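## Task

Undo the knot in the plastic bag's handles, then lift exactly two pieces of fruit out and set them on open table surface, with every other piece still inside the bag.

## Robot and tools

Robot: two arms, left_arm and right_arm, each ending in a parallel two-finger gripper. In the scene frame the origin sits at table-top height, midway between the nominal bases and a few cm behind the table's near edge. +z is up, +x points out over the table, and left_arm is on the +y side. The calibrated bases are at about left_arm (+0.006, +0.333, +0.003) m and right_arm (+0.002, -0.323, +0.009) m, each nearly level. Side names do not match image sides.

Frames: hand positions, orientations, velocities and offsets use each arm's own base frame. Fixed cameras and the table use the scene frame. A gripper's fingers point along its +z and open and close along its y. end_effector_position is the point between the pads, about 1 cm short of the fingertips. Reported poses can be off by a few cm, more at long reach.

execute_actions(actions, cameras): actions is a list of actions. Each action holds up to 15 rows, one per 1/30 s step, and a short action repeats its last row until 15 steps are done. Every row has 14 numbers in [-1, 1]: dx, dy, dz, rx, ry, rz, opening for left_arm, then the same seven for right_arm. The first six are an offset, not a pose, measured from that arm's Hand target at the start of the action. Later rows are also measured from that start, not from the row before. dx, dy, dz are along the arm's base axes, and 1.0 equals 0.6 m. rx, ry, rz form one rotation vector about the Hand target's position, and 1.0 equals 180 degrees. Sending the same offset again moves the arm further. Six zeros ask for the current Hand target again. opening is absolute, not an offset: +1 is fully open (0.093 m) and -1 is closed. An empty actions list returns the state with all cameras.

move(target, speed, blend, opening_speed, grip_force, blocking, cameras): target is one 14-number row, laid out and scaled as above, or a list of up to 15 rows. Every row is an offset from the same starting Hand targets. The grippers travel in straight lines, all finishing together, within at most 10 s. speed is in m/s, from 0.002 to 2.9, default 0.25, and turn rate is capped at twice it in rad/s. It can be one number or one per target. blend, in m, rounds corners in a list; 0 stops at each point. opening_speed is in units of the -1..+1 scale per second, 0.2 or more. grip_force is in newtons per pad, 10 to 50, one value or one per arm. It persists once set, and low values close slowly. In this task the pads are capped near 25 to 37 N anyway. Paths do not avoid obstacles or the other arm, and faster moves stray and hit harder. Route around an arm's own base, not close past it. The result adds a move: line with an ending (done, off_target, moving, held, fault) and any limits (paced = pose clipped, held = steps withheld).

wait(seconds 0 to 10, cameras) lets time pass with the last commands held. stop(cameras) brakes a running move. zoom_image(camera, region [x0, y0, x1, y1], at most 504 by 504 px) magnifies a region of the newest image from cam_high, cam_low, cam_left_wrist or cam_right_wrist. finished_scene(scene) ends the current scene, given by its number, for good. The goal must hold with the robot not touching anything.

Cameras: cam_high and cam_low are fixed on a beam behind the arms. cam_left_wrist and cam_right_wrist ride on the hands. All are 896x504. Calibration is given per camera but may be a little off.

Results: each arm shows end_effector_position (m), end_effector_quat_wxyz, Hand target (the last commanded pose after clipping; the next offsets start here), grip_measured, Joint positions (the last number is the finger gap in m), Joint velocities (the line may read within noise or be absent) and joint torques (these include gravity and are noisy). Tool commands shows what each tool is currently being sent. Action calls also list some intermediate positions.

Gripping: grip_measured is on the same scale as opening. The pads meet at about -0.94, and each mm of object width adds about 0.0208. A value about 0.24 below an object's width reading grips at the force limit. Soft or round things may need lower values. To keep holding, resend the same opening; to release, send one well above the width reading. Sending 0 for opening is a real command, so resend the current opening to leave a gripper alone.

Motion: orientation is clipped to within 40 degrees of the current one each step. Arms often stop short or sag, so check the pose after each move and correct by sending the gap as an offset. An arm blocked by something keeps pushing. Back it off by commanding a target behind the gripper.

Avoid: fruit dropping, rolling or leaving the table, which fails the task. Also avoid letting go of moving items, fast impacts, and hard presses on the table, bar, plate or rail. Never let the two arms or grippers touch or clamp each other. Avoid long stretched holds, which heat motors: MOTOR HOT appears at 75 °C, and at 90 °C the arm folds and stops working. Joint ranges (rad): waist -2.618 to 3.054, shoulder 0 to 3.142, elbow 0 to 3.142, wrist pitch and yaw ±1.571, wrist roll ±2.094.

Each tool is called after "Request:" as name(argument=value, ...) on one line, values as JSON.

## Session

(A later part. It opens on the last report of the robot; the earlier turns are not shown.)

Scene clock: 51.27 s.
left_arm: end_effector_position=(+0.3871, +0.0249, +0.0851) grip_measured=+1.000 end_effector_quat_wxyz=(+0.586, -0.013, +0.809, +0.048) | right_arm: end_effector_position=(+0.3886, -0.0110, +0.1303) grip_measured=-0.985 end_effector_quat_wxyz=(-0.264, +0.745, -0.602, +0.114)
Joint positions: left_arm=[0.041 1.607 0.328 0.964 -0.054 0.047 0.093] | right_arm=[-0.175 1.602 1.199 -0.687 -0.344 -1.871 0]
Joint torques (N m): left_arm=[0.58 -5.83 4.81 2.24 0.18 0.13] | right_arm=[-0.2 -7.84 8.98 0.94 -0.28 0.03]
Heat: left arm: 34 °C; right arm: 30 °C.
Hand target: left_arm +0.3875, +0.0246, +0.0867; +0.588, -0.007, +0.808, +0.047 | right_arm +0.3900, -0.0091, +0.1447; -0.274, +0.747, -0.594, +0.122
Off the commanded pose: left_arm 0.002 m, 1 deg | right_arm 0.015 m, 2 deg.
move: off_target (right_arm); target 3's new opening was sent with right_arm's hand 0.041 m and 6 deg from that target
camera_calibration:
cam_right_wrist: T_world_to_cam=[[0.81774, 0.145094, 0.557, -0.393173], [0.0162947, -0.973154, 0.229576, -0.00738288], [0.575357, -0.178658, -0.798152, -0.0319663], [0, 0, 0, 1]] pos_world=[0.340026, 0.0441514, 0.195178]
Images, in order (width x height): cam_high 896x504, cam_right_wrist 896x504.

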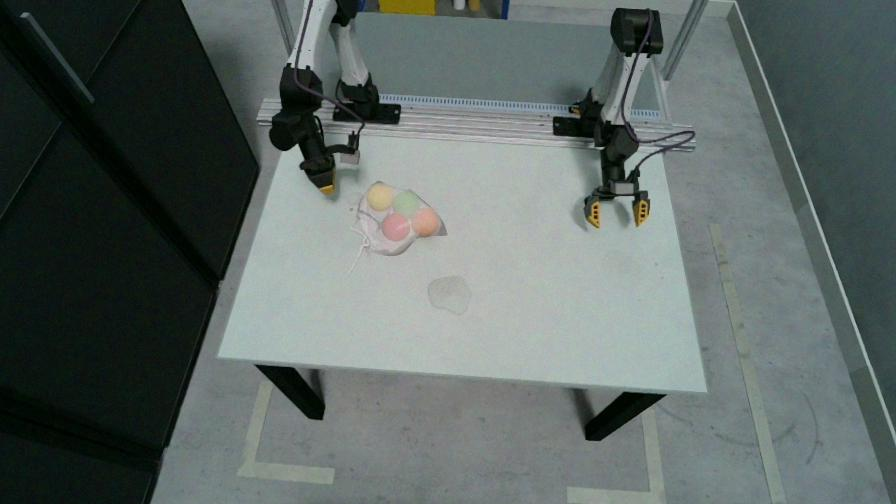

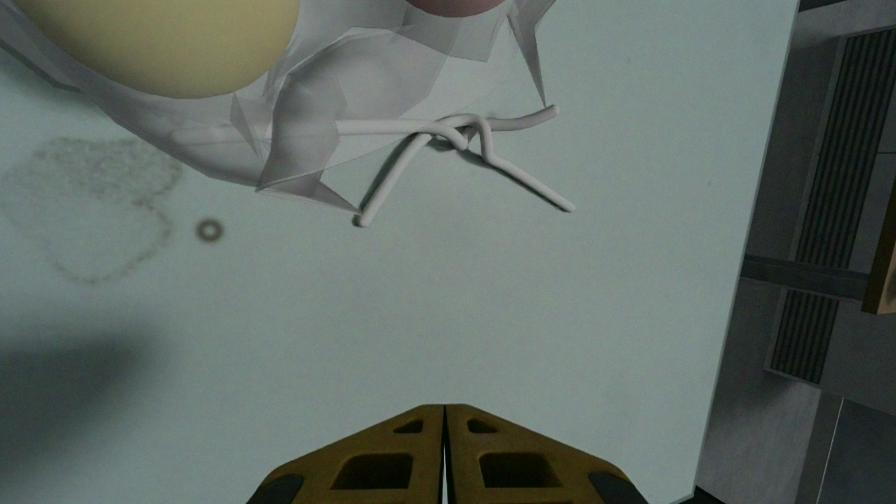

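Request:
move(target=[[0,0,0,0,0,0,1,0.078,0.073,-0.1,0.1055,0.0565,-0.1705,-0.5],[0,0,0,0,0,0,1,0.078,0.073,-0.271,0.1055,0.0565,-0.1705,-0.5]], speed=0.15, cameras=["cam_right_wrist"])

Scene clock: 56.77 s.
left_arm: end_effector_position=(+0.3871, +0.0249, +0.0851) grip_measured=+1.000 end_effector_quat_wxyz=(+0.586, -0.013, +0.809, +0.048) | right_arm: end_effector_position=(+0.4461, +0.0352, +0.0135) grip_measured=-0.501 end_effector_quat_wxyz=(+0.330, -0.516, +0.790, -0.029)
Joint positions: left_arm=[0.041 1.607 0.328 0.964 -0.054 0.047 0.093] | right_arm=[-0.041 1.929 1.027 -0.065 -0.323 -1.098 0.021]
Joint torques (N m): left_arm=[0.7 -5.86 4.79 2.25 0.18 0.12] | right_arm=[0.66 -3.37 3.89 1.58 0.25 0.11]
Heat: left arm: 35 °C; right arm: 30 °C.
Hand target: left_arm +0.3875, +0.0246, +0.0867; +0.588, -0.007, +0.808, +0.047 | right_arm +0.4367, +0.0348, -0.0179; +0.297, -0.517, +0.802, -0.025
Off the commanded pose: left_arm 0.002 m, 1 deg | right_arm 0.033 m, 4 deg.
move: off_target (right_arm)
camera_calibration:
cam_right_wrist: T_world_to_cam=[[0.784346, -0.458122, 0.418241, -0.343845], [-0.460056, -0.881872, -0.1032, 0.277259], [0.416113, -0.11147, -0.902455, -0.0800057], [0, 0, 0, 1]] pos_world=[0.43054, 0.078066, 0.100222]
Images, in order (width x height): cam_right_wrist 896x504.

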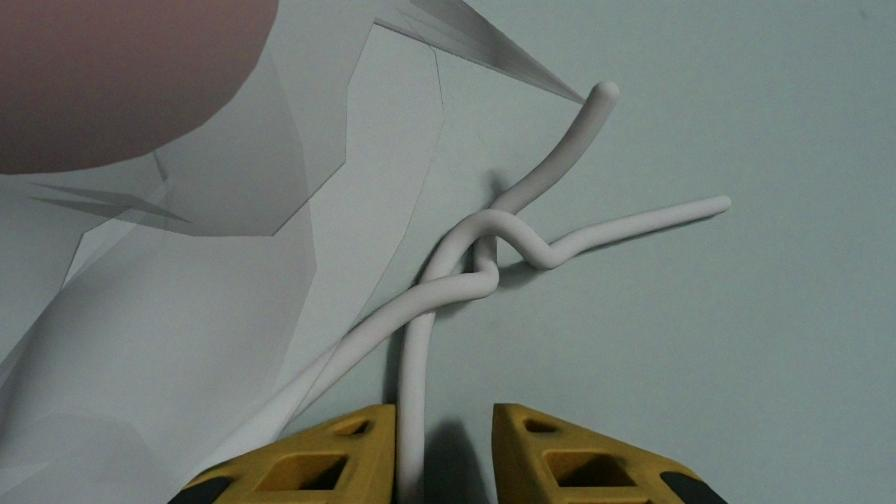

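Request:
move(target=[[0,0,0,0,0,0,1,0,0,-0.015,0,0,0,-0.5],[0,0,0,0,0,0,1,0,0,-0.015,0,0,0,-1],[0,0,0,0,0,0,1,-0.04,-0.08,0.03,0,0,0,-1]], speed=0.12, cameras=["cam_right_wrist","cam_high"])

Scene clock: 60.03 s.
left_arm: end_effector_position=(+0.3871, +0.0249, +0.0851) grip_measured=+1.000 end_effector_quat_wxyz=(+0.586, -0.013, +0.809, +0.048) | right_arm: end_effector_position=(+0.4349, -0.0093, +0.0132) grip_measured=-0.951 end_effector_quat_wxyz=(+0.339, -0.518, +0.784, -0.038)
Joint positions: left_arm=[0.041 1.607 0.328 0.964 -0.054 0.047 0.093] | right_arm=[-0.171 1.905 0.983 -0.058 -0.395 -1.217 0]
Joint torques (N m): left_arm=[0.72 -5.82 4.79 2.25 0.17 0.12] | right_arm=[-0.49 -8.87 3.9 0.53 0.2 -0.02]
Heat: left arm: 35 °C; right arm: 30 °C.
Hand target: left_arm +0.3875, +0.0246, +0.0867; +0.588, -0.007, +0.808, +0.047 | right_arm +0.4127, -0.0132, +0.0002; +0.297, -0.517, +0.802, -0.026
Off the commanded pose: left_arm 0.002 m, 1 deg | right_arm 0.026 m, 5 deg.
move: off_target (right_arm); target 2's new opening was sent with right_arm's hand 0.043 m and 6 deg from that target
camera_calibration:
cam_right_wrist: T_world_to_cam=[[0.774063, -0.452571, 0.442726, -0.351045], [-0.454208, -0.884123, -0.109646, 0.230299], [0.441046, -0.116217, -0.889928, -0.0916141], [0, 0, 0, 1]] pos_world=[0.41674, 0.0340929, 0.0991378]
Images, in order (width x height): cam_high 896x504, cam_right_wrist 896x504.

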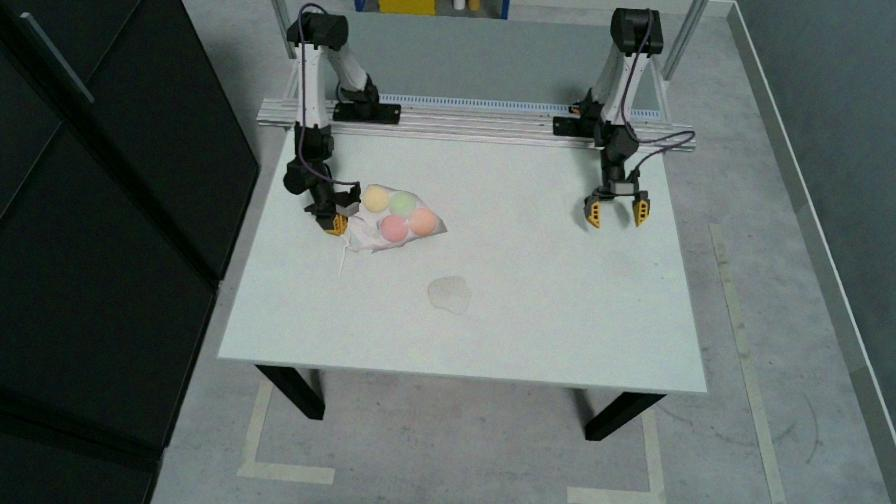

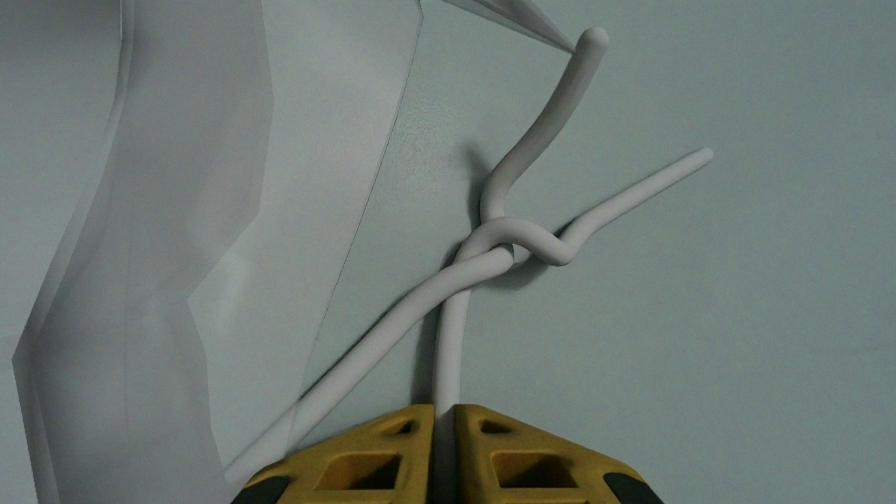

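Request:
move(target=[[0,0,0,0,0,0,1,-0.04,-0.08,0.15,0,0,0,-1],[0,0,0,0,0,0,1,-0.08,-0.16,0.25,0,0,0,-1]], speed=0.15, cameras=["cam_right_wrist","cam_high"])

Request:
zoom_image(camera="cam_high", region=[300, 140, 500, 290])

Scene clock: 63.20 s.
left_arm: end_effector_position=(+0.3871, +0.0249, +0.0851) grip_measured=+1.000 end_effector_quat_wxyz=(+0.586, -0.013, +0.809, +0.048) | right_arm: end_effector_position=(+0.3630, -0.1101, +0.1330) grip_measured=-0.951 end_effector_quat_wxyz=(+0.286, -0.511, +0.810, -0.014)
Joint positions: left_arm=[0.041 1.607 0.328 0.964 -0.054 0.047 0.093] | right_arm=[-0.503 1.678 1.31 -0.87 -0.486 -1.546 0]
Joint torques (N m): left_arm=[0.69 -5.85 4.83 2.24 0.18 0.11] | right_arm=[-0.18 -8.75 9.09 0.71 -0.31 -0.01]
Heat: left arm: 35 °C; right arm: 30 °C.
Hand target: left_arm +0.3875, +0.0246, +0.0867; +0.588, -0.007, +0.808, +0.047 | right_arm +0.3647, -0.1093, +0.1502; +0.297, -0.517, +0.802, -0.026
Off the commanded pose: left_arm 0.002 m, 1 deg | right_arm 0.017 m, 2 deg.
move: off_target (right_arm)
camera_calibration:
cam_right_wrist: T_world_to_cam=[[0.812087, -0.468934, 0.347297, -0.396959], [-0.486301, -0.872811, -0.0413831, 0.125503], [0.322531, -0.135284, -0.936841, 0.0821746], [0, 0, 0, 1]] pos_world=[0.356893, -0.0654904, 0.220041]
Images, in order (width x height): cam_high 896x504, cam_right_wrist 896x504.

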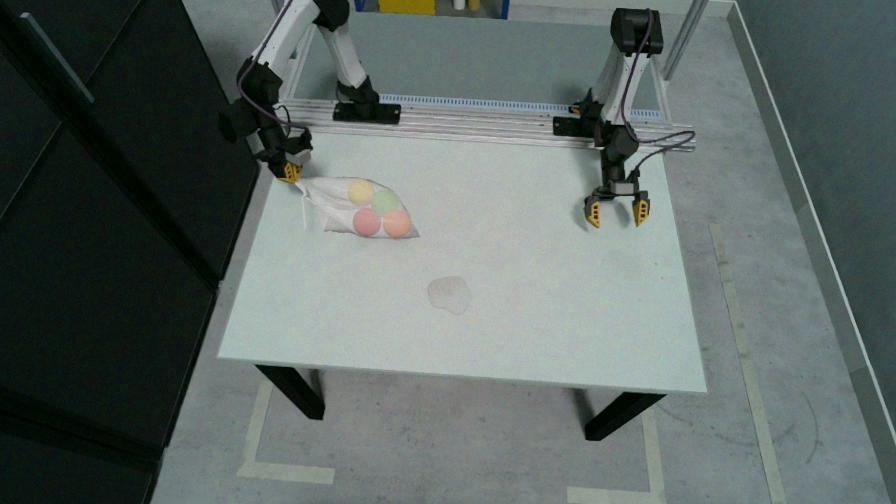

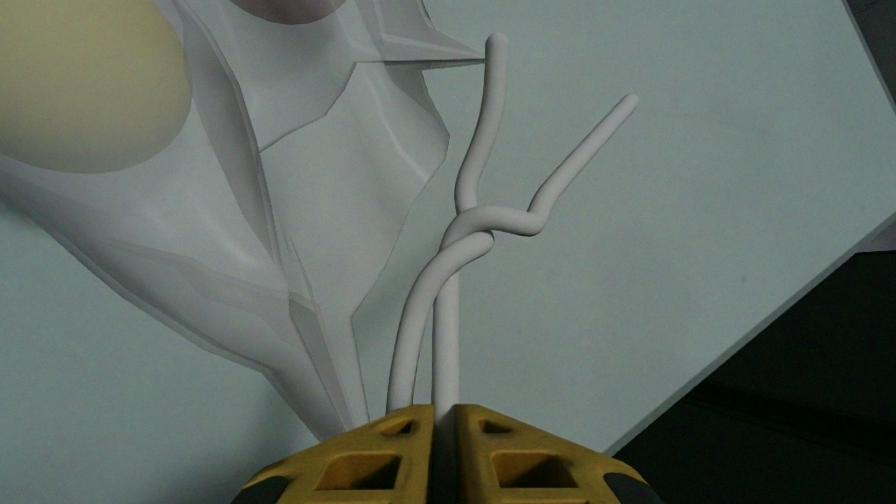

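Scaled by 2.520 from the camera's 896x504 image, which has a finer 1280x720 frame.

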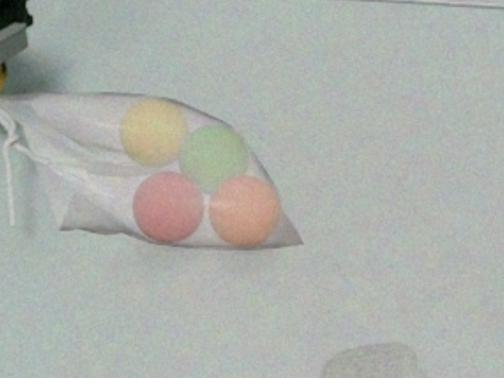

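Request:
move(target=[[0,0,0,0,0,0,1,0.05,0.17,0.32,0,0,0,-1],[0,0,0,0,0,0,1,0.05,0.6,0.32,0,0,0,-1]], speed=0.15, cameras=["all"])

Request:
zoom_image(camera="cam_low", region=[400, 80, 640, 330])

Scene clock: 68.90 s.
left_arm: end_effector_position=(+0.3871, +0.0249, +0.0851) grip_measured=+1.000 end_effector_quat_wxyz=(+0.586, -0.013, +0.809, +0.048) | right_arm: end_effector_position=(+0.3923, +0.2473, +0.3412) grip_measured=-0.951 end_effector_quat_wxyz=(+0.319, -0.515, +0.795, -0.024)
Joint positions: left_arm=[0.041 1.607 0.328 0.964 -0.054 0.047 0.093] | right_arm=[0.58 2.115 2.756 -1.562 0.049 -0.585 0]
Joint torques (N m): left_arm=[0.68 -5.83 4.83 2.24 0.18 0.12] | right_arm=[0.34 -7.2 7.28 1.5 0.19 0.13]
Heat: left arm: 36 °C; right arm: 31 °C.
Hand target: left_arm +0.3875, +0.0246, +0.0867; +0.588, -0.007, +0.808, +0.047 | right_arm +0.3947, +0.2507, +0.3423; +0.297, -0.517, +0.802, -0.025
Off the commanded pose: left_arm 0.002 m, 1 deg | right_arm 0.004 m, 3 deg.
joint sent to its limit (right arm) — joint 4 (wrist pitch), lower limit. The joint targets are off in orientation, not in position.
move: off_target (right_arm)
camera_calibration:
cam_left_wrist: T_world_to_cam=[[0.075565, -0.996557, -0.0341147, -0.00265713], [-0.66866, -0.0252623, -0.743139, 0.36212], [0.739719, 0.0789665, -0.668267, -0.146516], [0, 0, 0, 1]] pos_world=[0.350716, 0.0180698, 0.171103]
cam_right_wrist: T_world_to_cam=[[0.792629, -0.461897, 0.397983, -0.336891], [-0.467654, -0.879396, -0.0892335, 0.47091], [0.391201, -0.115389, -0.913043, 0.276116], [0, 0, 0, 1]] pos_world=[0.379236, 0.290368, 0.428203]

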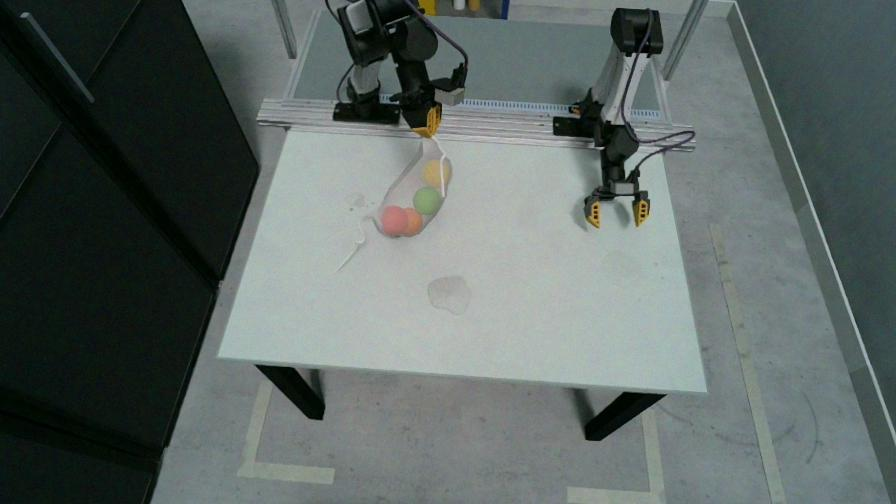

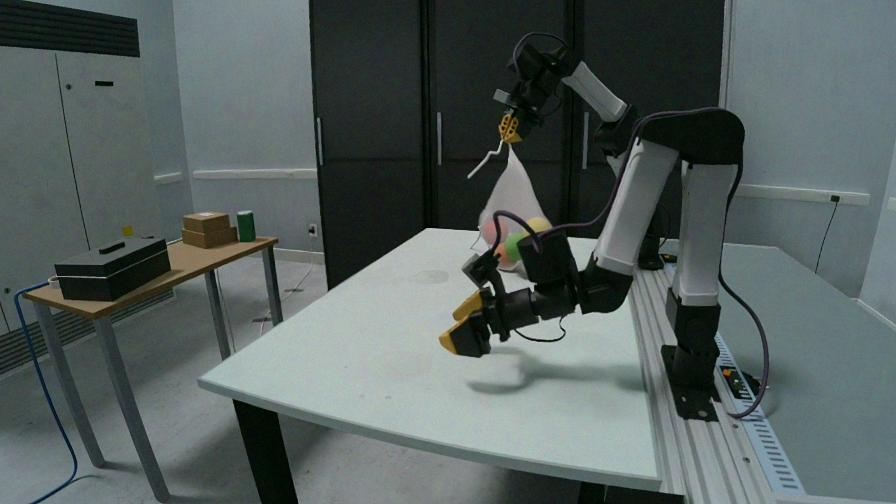

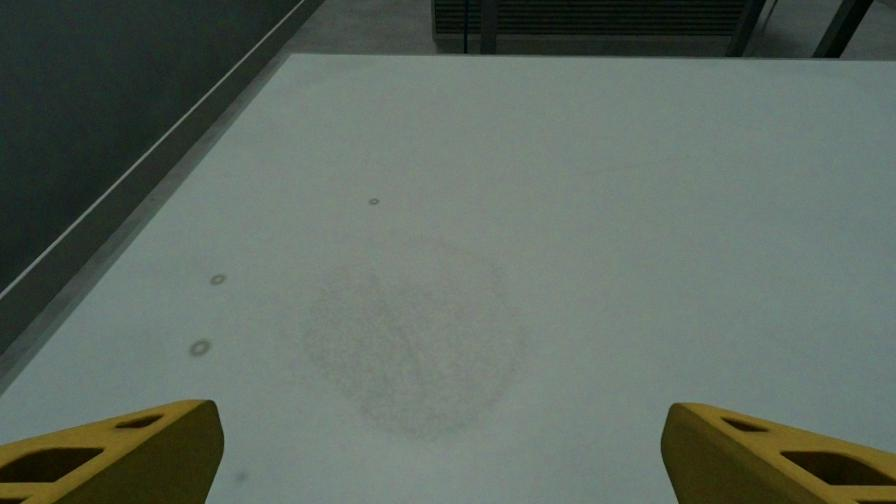

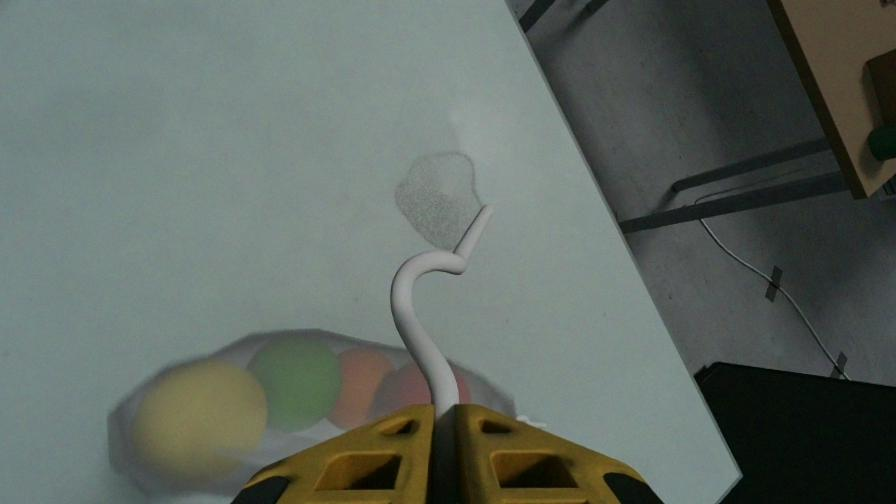

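Scaled by 2.016 from the camera's 896x504 image, which has a finer 1280x720 frame.

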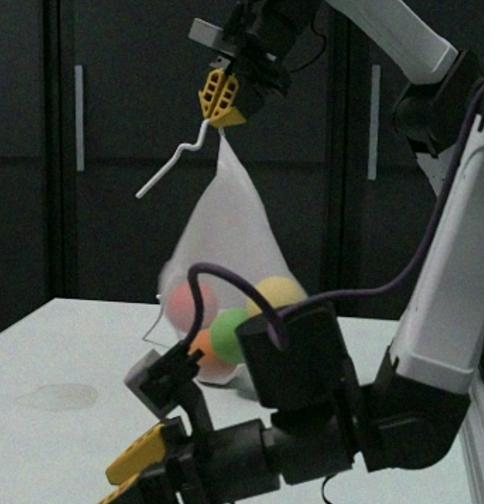

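Request:
move(target=[[0,0,0,0,0,0,1,0,0.15,-0.05,0,0,0,-1],[0,0,0,0,0,0,1,0,0.33,-0.48,0,0,0,-1],[0,0,0,0,0,0,1,0,0.33,-0.48,0,0,0,0],[0,0,0,0,0,0,1,0,0.33,-0.1,0,0,0,0],[0,0,0,0,0,0,1,0.0,0.07,-0.0,-0.1055,-0.0565,0.1705,0]], speed=0.2, cameras=["all"])

Request:
zoom_image(camera="cam_high", region=[320, 120, 560, 300])

Scene clock: 77.77 s.
left_arm: end_effector_position=(+0.3871, +0.0249, +0.0851) grip_measured=+1.000 end_effector_quat_wxyz=(+0.586, -0.013, +0.809, +0.048) | right_arm: end_effector_position=(+0.4040, +0.2956, +0.3222) grip_measured=-0.002 end_effector_quat_wxyz=(-0.306, +0.735, -0.589, +0.136)
Joint positions: left_arm=[0.041 1.607 0.328 0.964 -0.054 0.047 0.093] | right_arm=[0.673 2.238 2.848 -1.507 0.124 -1.161 0.045]
Joint torques (N m): left_arm=[0.77 -5.85 4.82 2.23 0.18 0.12] | right_arm=[-0.03 -12.18 6.97 1.39 -0.01 -0.01]
Heat: left arm: 36 °C; right arm: 32 °C.
Hand target: left_arm +0.3875, +0.0246, +0.0867; +0.588, -0.007, +0.808, +0.047 | right_arm +0.3947, +0.2927, +0.3421; -0.274, +0.747, -0.594, +0.122
Off the commanded pose: left_arm 0.002 m, 1 deg | right_arm 0.022 m, 4 deg.
elbow stopped short (right arm): the move would have taken joint 3 (elbow) straighter than the controller allows.
move: off_target (right_arm); target 3's new opening was sent with right_arm's hand 0.012 m and 2 deg from that target
camera_calibration:
cam_left_wrist: T_world_to_cam=[[0.075565, -0.996557, -0.0341147, -0.00265713], [-0.66866, -0.0252623, -0.743139, 0.36212], [0.739719, 0.0789665, -0.668267, -0.146516], [0, 0, 0, 1]] pos_world=[0.350716, 0.0180698, 0.171103]
cam_right_wrist: T_world_to_cam=[[0.76104, 0.127218, 0.636108, -0.554365], [0.00187954, -0.98101, 0.193947, 0.26634], [0.648702, -0.146406, -0.746827, 0.111442], [0, 0, 0, 1]] pos_world=[0.3491, 0.348123, 0.384208]

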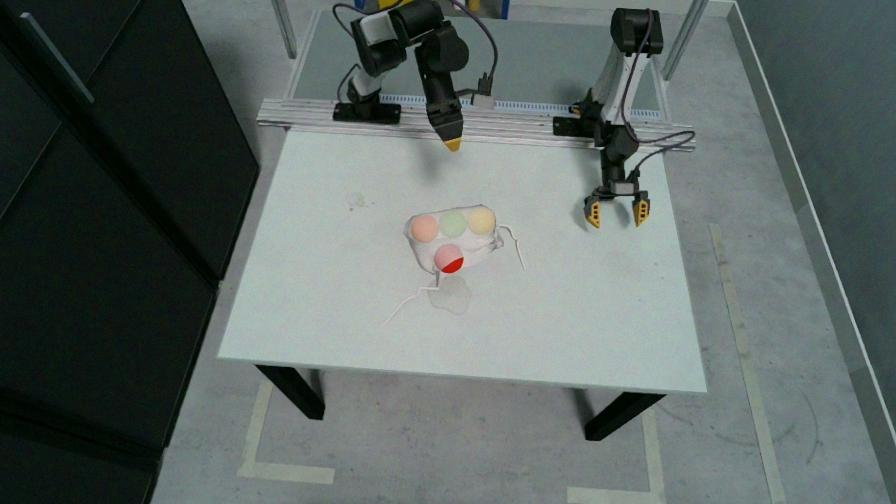

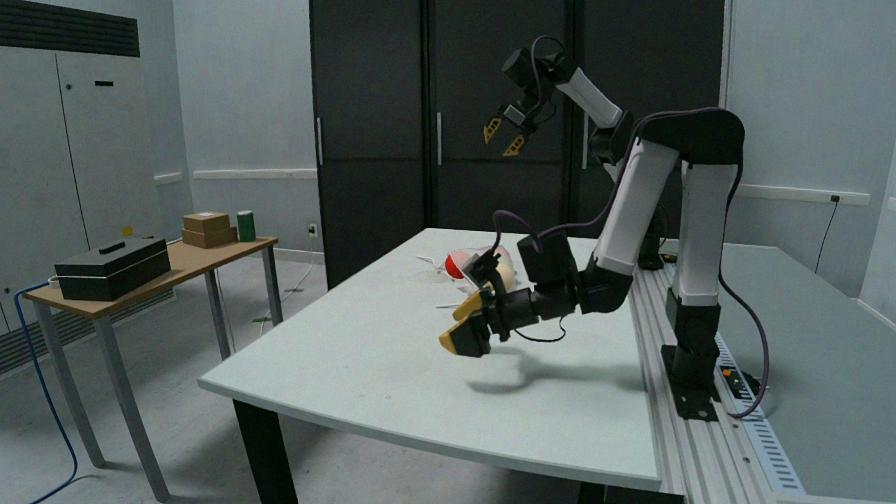

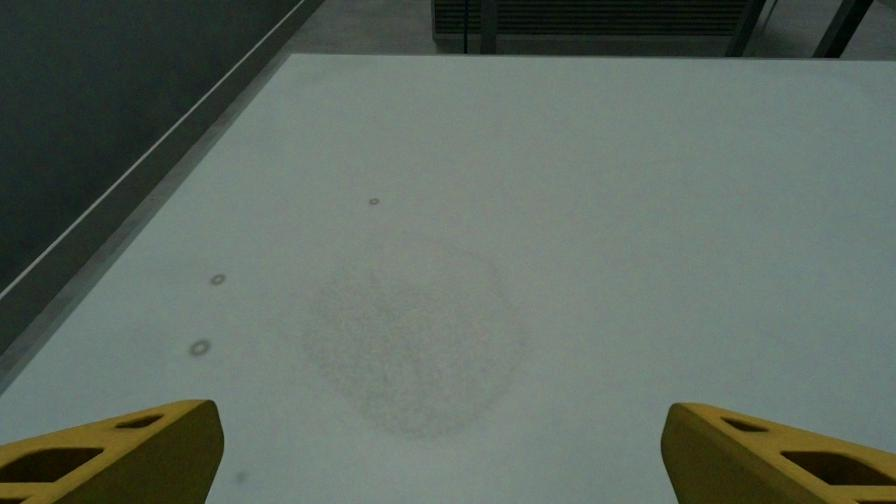

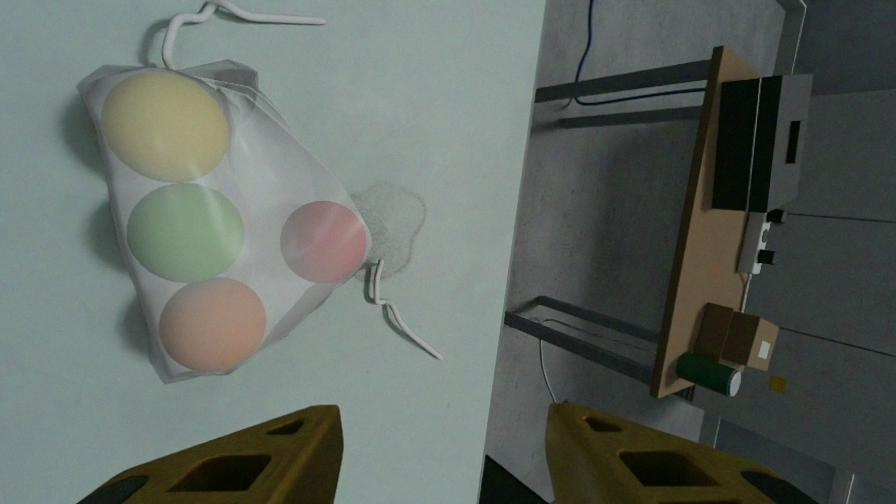

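Scaled by 2.100 from the camera's 896x504 image, which has a finer 1280x720 frame.

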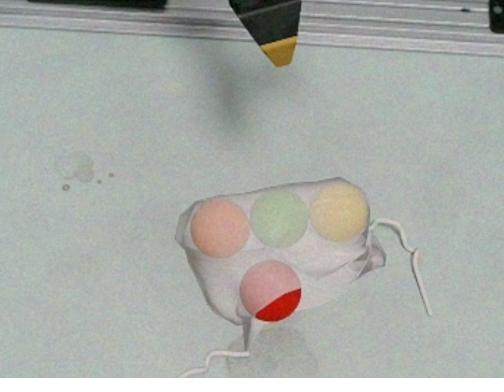

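Request:
move(target=[[0,0,0,0,0,0,1,0.002,-0.004,-0.35,0,0,0,0.62],[0,0,0,0,0,0,1,0.002,-0.004,-0.545,0,0,0,0.62],[0,0,0,0,0,0,1,0.002,-0.004,-0.545,0,0,0,0.1],[0,0,0,0,0,0,1,-0.18,-0.004,-0.52,0,0,0,0.1]], speed=[0.2,0.12,0.1,0.12], cameras=["cam_right_wrist","cam_high"])

Request:
zoom_image(camera="cam_high", region=[320, 120, 560, 300])

Scene clock: 84.93 s.
left_arm: end_effector_position=(+0.3871, +0.0249, +0.0851) grip_measured=+1.000 end_effector_quat_wxyz=(+0.586, -0.013, +0.809, +0.048) | right_arm: end_effector_position=(+0.2928, +0.2947, +0.0265) grip_measured=+0.413 end_effector_quat_wxyz=(-0.279, +0.746, -0.593, +0.121)
Joint positions: left_arm=[0.041 1.607 0.328 0.964 -0.054 0.047 0.093] | right_arm=[0.878 1.788 0.931 -0.131 0.221 -0.988 0.065]
Joint torques (N m): left_arm=[0.68 -5.85 4.79 2.24 0.19 0.12] | right_arm=[0.32 -9.13 5.18 1.1 0.22 0.17]
Heat: left arm: 37 °C; right arm: 32 °C.
Hand target: left_arm +0.3875, +0.0246, +0.0867; +0.588, -0.007, +0.808, +0.047 | right_arm +0.2868, +0.2905, +0.0302; -0.274, +0.747, -0.594, +0.121
Off the commanded pose: left_arm 0.002 m, 1 deg | right_arm 0.008 m, 1 deg.
move: done; target 3's new opening was sent with right_arm's hand 0.014 m and 1 deg from that target
camera_calibration:
cam_right_wrist: T_world_to_cam=[[0.795963, 0.151274, 0.58614, -0.297546], [0.0233712, -0.97523, 0.219954, 0.314309], [0.604894, -0.161377, -0.779782, -0.0193404], [0, 0, 0, 1]] pos_world=[0.241189, 0.348413, 0.0901887]
Images, in order (width x height): cam_high 896x504, cam_right_wrist 896x504.

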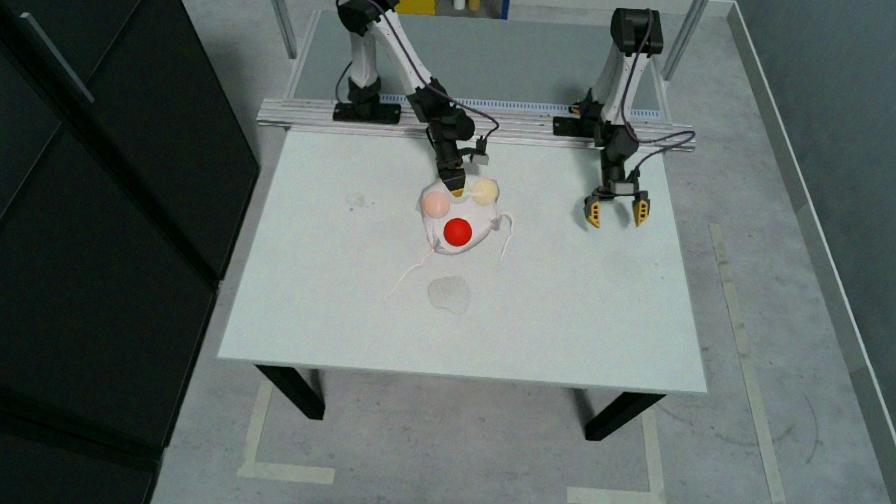

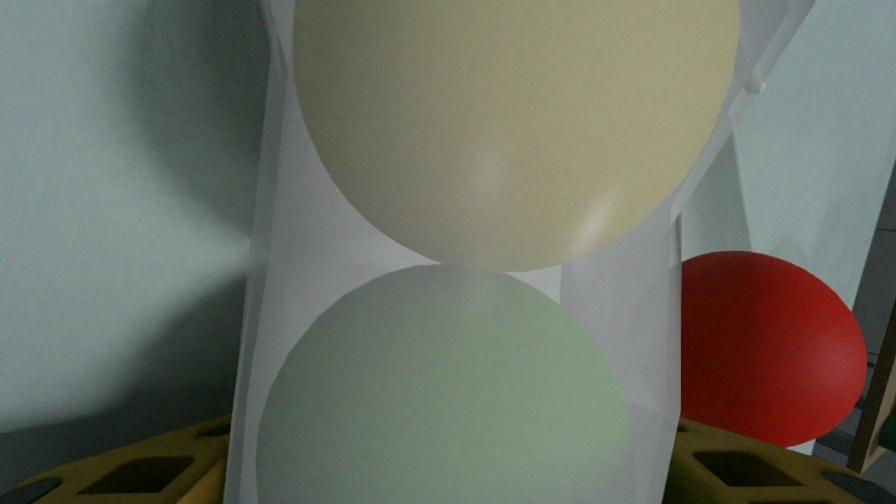

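Scaled by 2.100 from the camera's 896x504 image, which has a finer 1280x720 frame.

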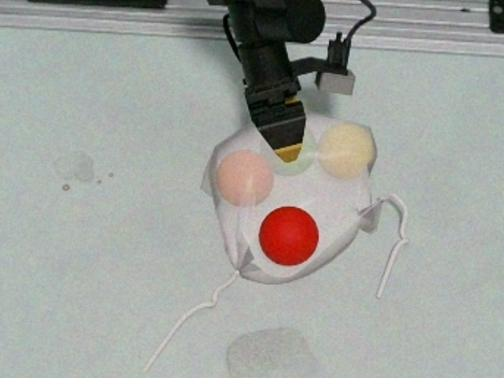

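Request:
move(target=[[0,0,0,0,0,0,1,0,0,0,0,0,0,0.1],[0,0,0,0,0,0,1,0,0,0,0,0,0,0.7],[0,0,0,0,0,0,1,0,0,0.25,0,0,0,0.7],[0,0,0,0,0,0,1,0.09,-0.03,0.45,0.211,0.113,-0.341,0.7]], speed=0.2, opening_speed=0.7, cameras=["cam_right_wrist","cam_high"])

Scene clock: 92.93 s.
left_arm: end_effector_position=(+0.3871, +0.0249, +0.0851) grip_measured=+1.000 end_effector_quat_wxyz=(+0.586, -0.013, +0.809, +0.048) | right_arm: end_effector_position=(+0.3393, +0.2691, +0.3023) grip_measured=+0.699 end_effector_quat_wxyz=(+0.297, -0.233, +0.923, +0.069)
Joint positions: left_arm=[0.041 1.607 0.328 0.964 -0.054 0.047 0.093] | right_arm=[0.726 1.797 2.096 -1.266 0.144 0.186 0.079]
Joint torques (N m): left_arm=[0.7 -5.82 4.77 2.23 0.17 0.11] | right_arm=[-0.28 -5.35 8.69 1.32 0.04 0.1]
Heat: left arm: 38 °C; right arm: 32 °C.
Hand target: left_arm +0.3875, +0.0246, +0.0867; +0.588, -0.007, +0.808, +0.047 | right_arm +0.3408, +0.2724, +0.3002; +0.289, -0.232, +0.926, +0.073
Off the commanded pose: left_arm 0.002 m, 1 deg | right_arm 0.004 m, 1 deg.
move: done
camera_calibration:
cam_right_wrist: T_world_to_cam=[[0.46988, -0.881577, 0.0451118, 0.0597853], [-0.865969, -0.470268, -0.170133, 0.511369], [0.1712, 0.0408766, -0.984388, 0.318013], [0, 0, 0, 1]] pos_world=[0.360294, 0.280186, 0.397352]
Images, in order (width x height): cam_high 896x504, cam_right_wrist 896x504.

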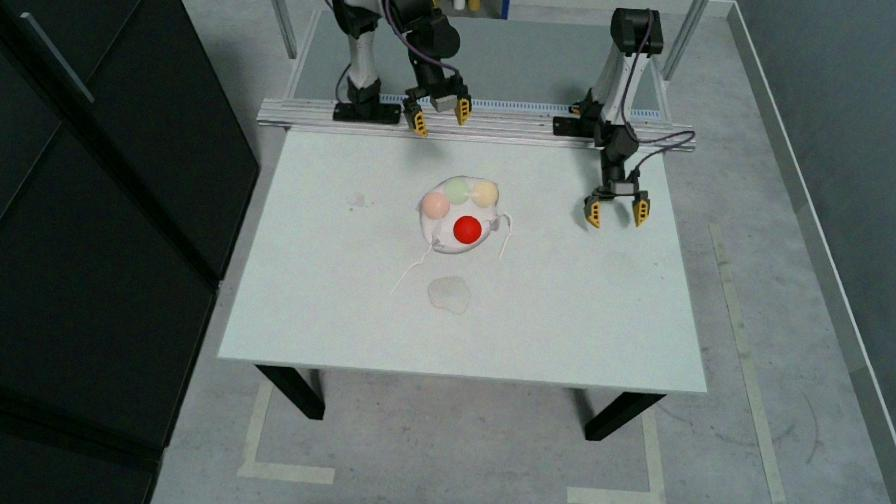

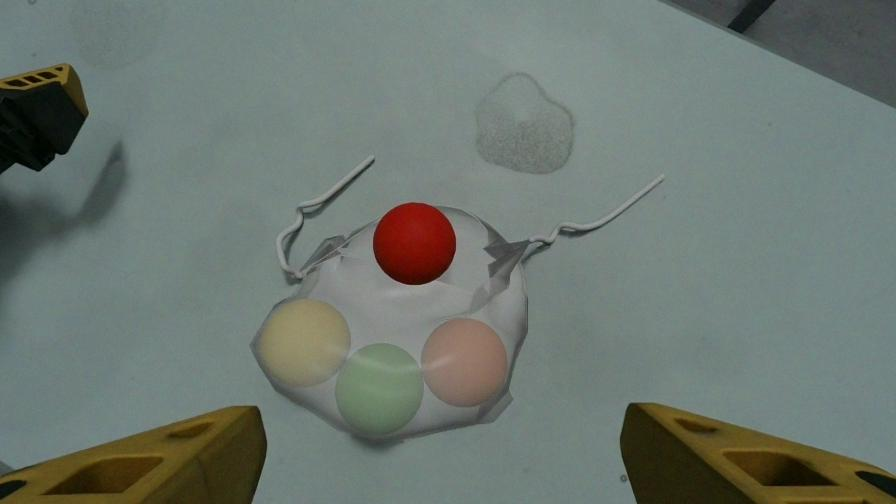

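Request:
move(target=[[0,0,0,0,0,0,1,0.114,0.087,-0.3,0,0,0,0.62],[0,0,0,0,0,0,1,0.114,0.087,-0.478,0,0,0,0.62],[0,0,0,0,0,0,1,0.114,0.087,-0.478,0,0,0,0.1],[0,0,0,0,0,0,1,0.114,0.087,-0.22,0,0,0,0.1],[0,0,0,0,0,0,1,0.132,-0.3,-0.22,0,0,0,0.1],[0,0,0,0,0,0,1,0.132,-0.3,-0.47,0,0,0,0.1]], speed=[0.25,0.12,0.1,0.15,0.2,0.12], cameras=["cam_right_wrist","cam_high"])

Scene clock: 103.23 s.
left_arm: end_effector_position=(+0.3871, +0.0249, +0.0851) grip_measured=+1.000 end_effector_quat_wxyz=(+0.586, -0.013, +0.809, +0.048) | right_arm: end_effector_position=(+0.4194, +0.0890, +0.0312) grip_measured=+0.249 end_effector_quat_wxyz=(+0.291, -0.226, +0.927, +0.072)
Joint positions: left_arm=[0.041 1.607 0.328 0.964 -0.054 0.047 0.093] | right_arm=[0.133 1.821 1.002 -0.172 -0.196 -0.286 0.057]
Joint torques (N m): left_arm=[0.68 -5.83 4.78 2.24 0.18 0.11] | right_arm=[0.25 -4.55 4.94 1.81 -0.04 -0.02]
Heat: left arm: 38 °C; right arm: 33 °C.
Hand target: left_arm +0.3875, +0.0246, +0.0867; +0.588, -0.007, +0.808, +0.047 | right_arm +0.4200, +0.0925, +0.0183; +0.289, -0.232, +0.926, +0.073
Off the commanded pose: left_arm 0.002 m, 1 deg | right_arm 0.014 m, 1 deg.
move: off_target (right_arm); target 3's new opening was sent with right_arm's hand 0.011 m and 1 deg from that target
camera_calibration:
cam_right_wrist: T_world_to_cam=[[0.458388, -0.888154, 0.0326016, -0.118662], [-0.874879, -0.457385, -0.159329, 0.452146], [0.15642, 0.044512, -0.986687, 0.0507941], [0, 0, 0, 1]] pos_world=[0.442021, 0.0991537, 0.126026]
Images, in order (width x height): cam_high 896x504, cam_right_wrist 896x504.

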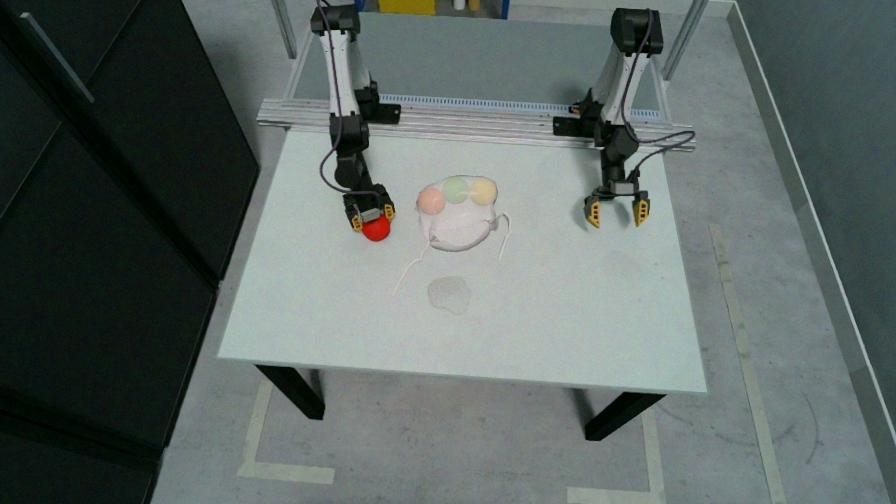

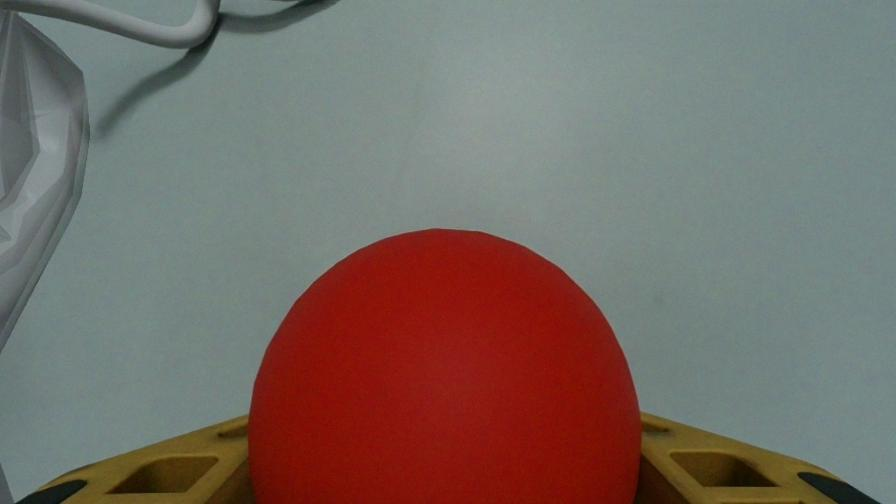

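Request:
move(target=[[0,0,0,0,0,0,1,0,0,-0.008,0,0,0,0.1],[0,0,0,0,0,0,1,0,0,-0.008,0,0,0,0.65],[0,0,0,0,0,0,1,0,0,0.2,0,0,0,0.65],[0,0,0,0,0,0,1,-0.09,0.27,0.32,0,0,0,0]], speed=0.2, opening_speed=0.6, cameras=["cam_right_wrist","cam_high"])

Request:
zoom_image(camera="cam_right_wrist", region=[200, 100, 600, 400])

Scene clock: 110.53 s.
left_arm: end_effector_position=(+0.3871, +0.0249, +0.0851) grip_measured=+1.000 end_effector_quat_wxyz=(+0.586, -0.013, +0.809, +0.048) | right_arm: end_effector_position=(+0.3630, +0.2521, +0.2094) grip_measured=+0.001 end_effector_quat_wxyz=(+0.291, -0.234, +0.924, +0.076)
Joint positions: left_arm=[0.041 1.607 0.328 0.964 -0.054 0.047 0.093] | right_arm=[0.636 1.699 1.588 -0.854 0.075 0.115 0.045]
Joint torques (N m): left_arm=[0.72 -5.81 4.82 2.23 0.16 0.12] | right_arm=[0.06 -5.5 9.72 1.32 0.22 0.11]
Heat: left arm: 39 °C; right arm: 32 °C.
Hand target: left_arm +0.3875, +0.0246, +0.0867; +0.588, -0.007, +0.808, +0.047 | right_arm +0.3660, +0.2546, +0.2102; +0.289, -0.232, +0.926, +0.073
Off the commanded pose: left_arm 0.002 m, 1 deg | right_arm 0.004 m, 0 deg.
move: done; target 2's new opening was sent with right_arm's hand 0.018 m and 1 deg from that target
camera_calibration:
cam_right_wrist: T_world_to_cam=[[0.476089, -0.878892, 0.0297987, 0.03811], [-0.865321, -0.474238, -0.162231, 0.507141], [0.156715, 0.0514508, -0.986303, 0.226181], [0, 0, 0, 1]] pos_world=[0.38525, 0.262362, 0.304221]
Images, in order (width x height): cam_high 896x504, cam_right_wrist 896x504.

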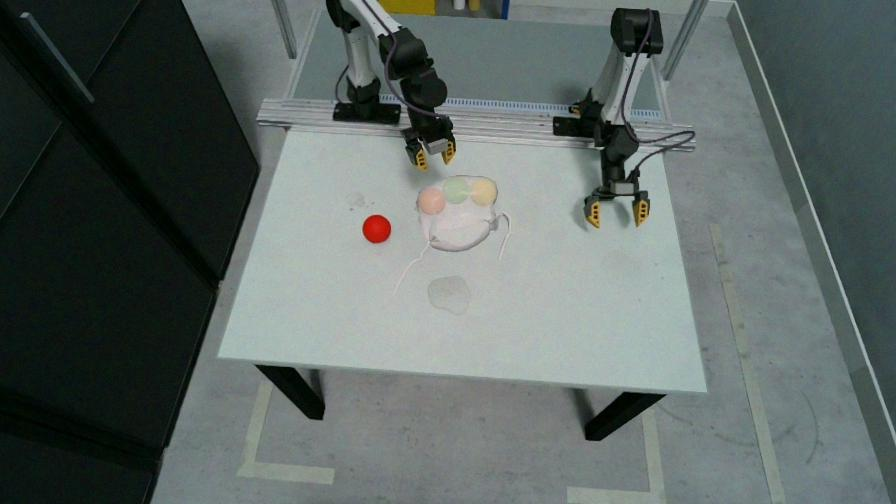

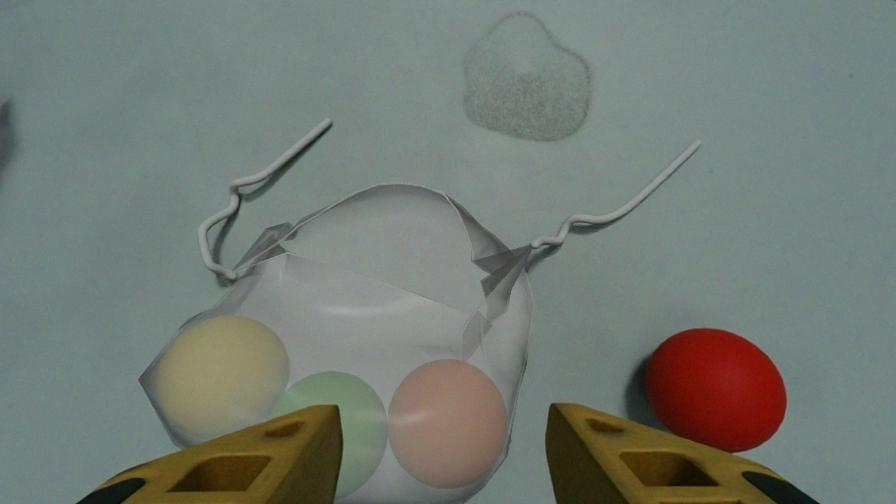

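Scaled by 1.260 from the camera's 896x504 image, which has a finer 1280x720 frame.

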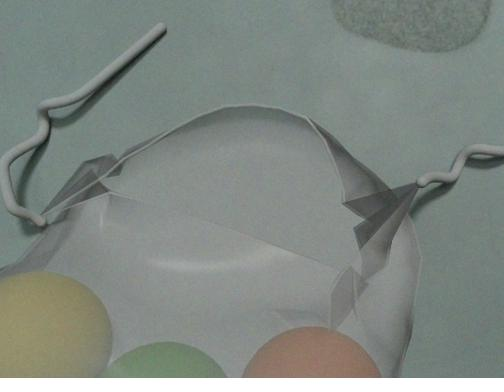

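Request:
move(target=[[0,0,0,0,0,0,1,0.03,-0.032,-0.23,-0.091,0.171,0,-0.4],[0,0,0,0,0,0,1,0.03,-0.032,-0.357,-0.091,0.171,0,-0.4]], speed=0.12, cameras=["cam_right_wrist"])

Scene clock: 116.43 s.
left_arm: end_effector_position=(+0.3871, +0.0249, +0.0851) grip_measured=+1.000 end_effector_quat_wxyz=(+0.586, -0.013, +0.809, +0.048) | right_arm: end_effector_position=(+0.3840, +0.2322, +0.0060) grip_measured=-0.399 end_effector_quat_wxyz=(+0.002, -0.238, +0.971, -0.005)
Joint positions: left_arm=[0.041 1.607 0.328 0.964 -0.054 0.047 0.093] | right_arm=[0.548 2.334 1.87 -1.106 0.01 0.066 0.026]
Joint torques (N m): left_arm=[0.69 -5.82 4.83 2.23 0.17 0.15] | right_arm=[-0.16 -9.07 5.65 0.53 -0.01 -0.01]
Heat: left arm: 39 °C; right arm: 33 °C.
Hand target: left_arm +0.3875, +0.0246, +0.0867; +0.588, -0.007, +0.808, +0.047 | right_arm +0.3840, +0.2353, -0.0040; -0.002, -0.243, +0.970, +0.001
Off the commanded pose: left_arm 0.002 m, 1 deg | right_arm 0.011 m, 1 deg.
move: off_target (right_arm)
camera_calibration:
cam_right_wrist: T_world_to_cam=[[0.478725, -0.877104, 0.0388754, 0.0151733], [-0.79971, -0.417354, 0.4316, 0.440934], [-0.362333, -0.237707, -0.901227, 0.289275], [0, 0, 0, 1]] pos_world=[0.450169, 0.266097, 0.0698058]
Images, in order (width x height): cam_right_wrist 896x504.

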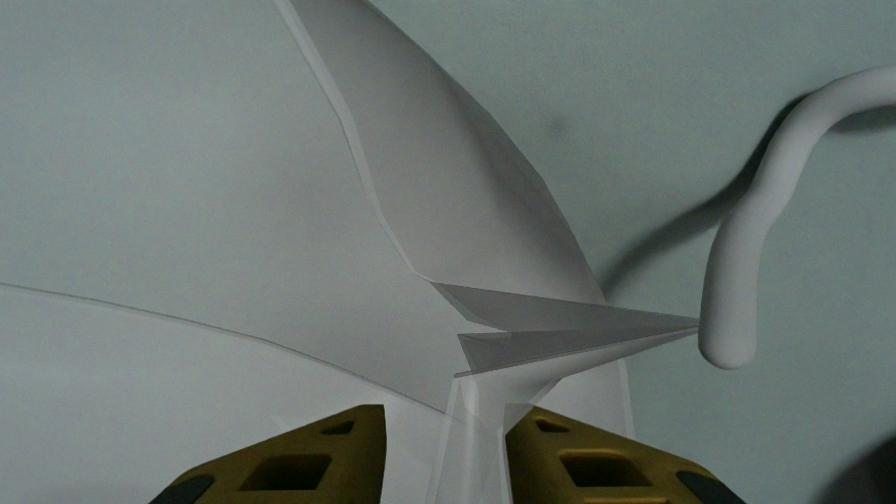

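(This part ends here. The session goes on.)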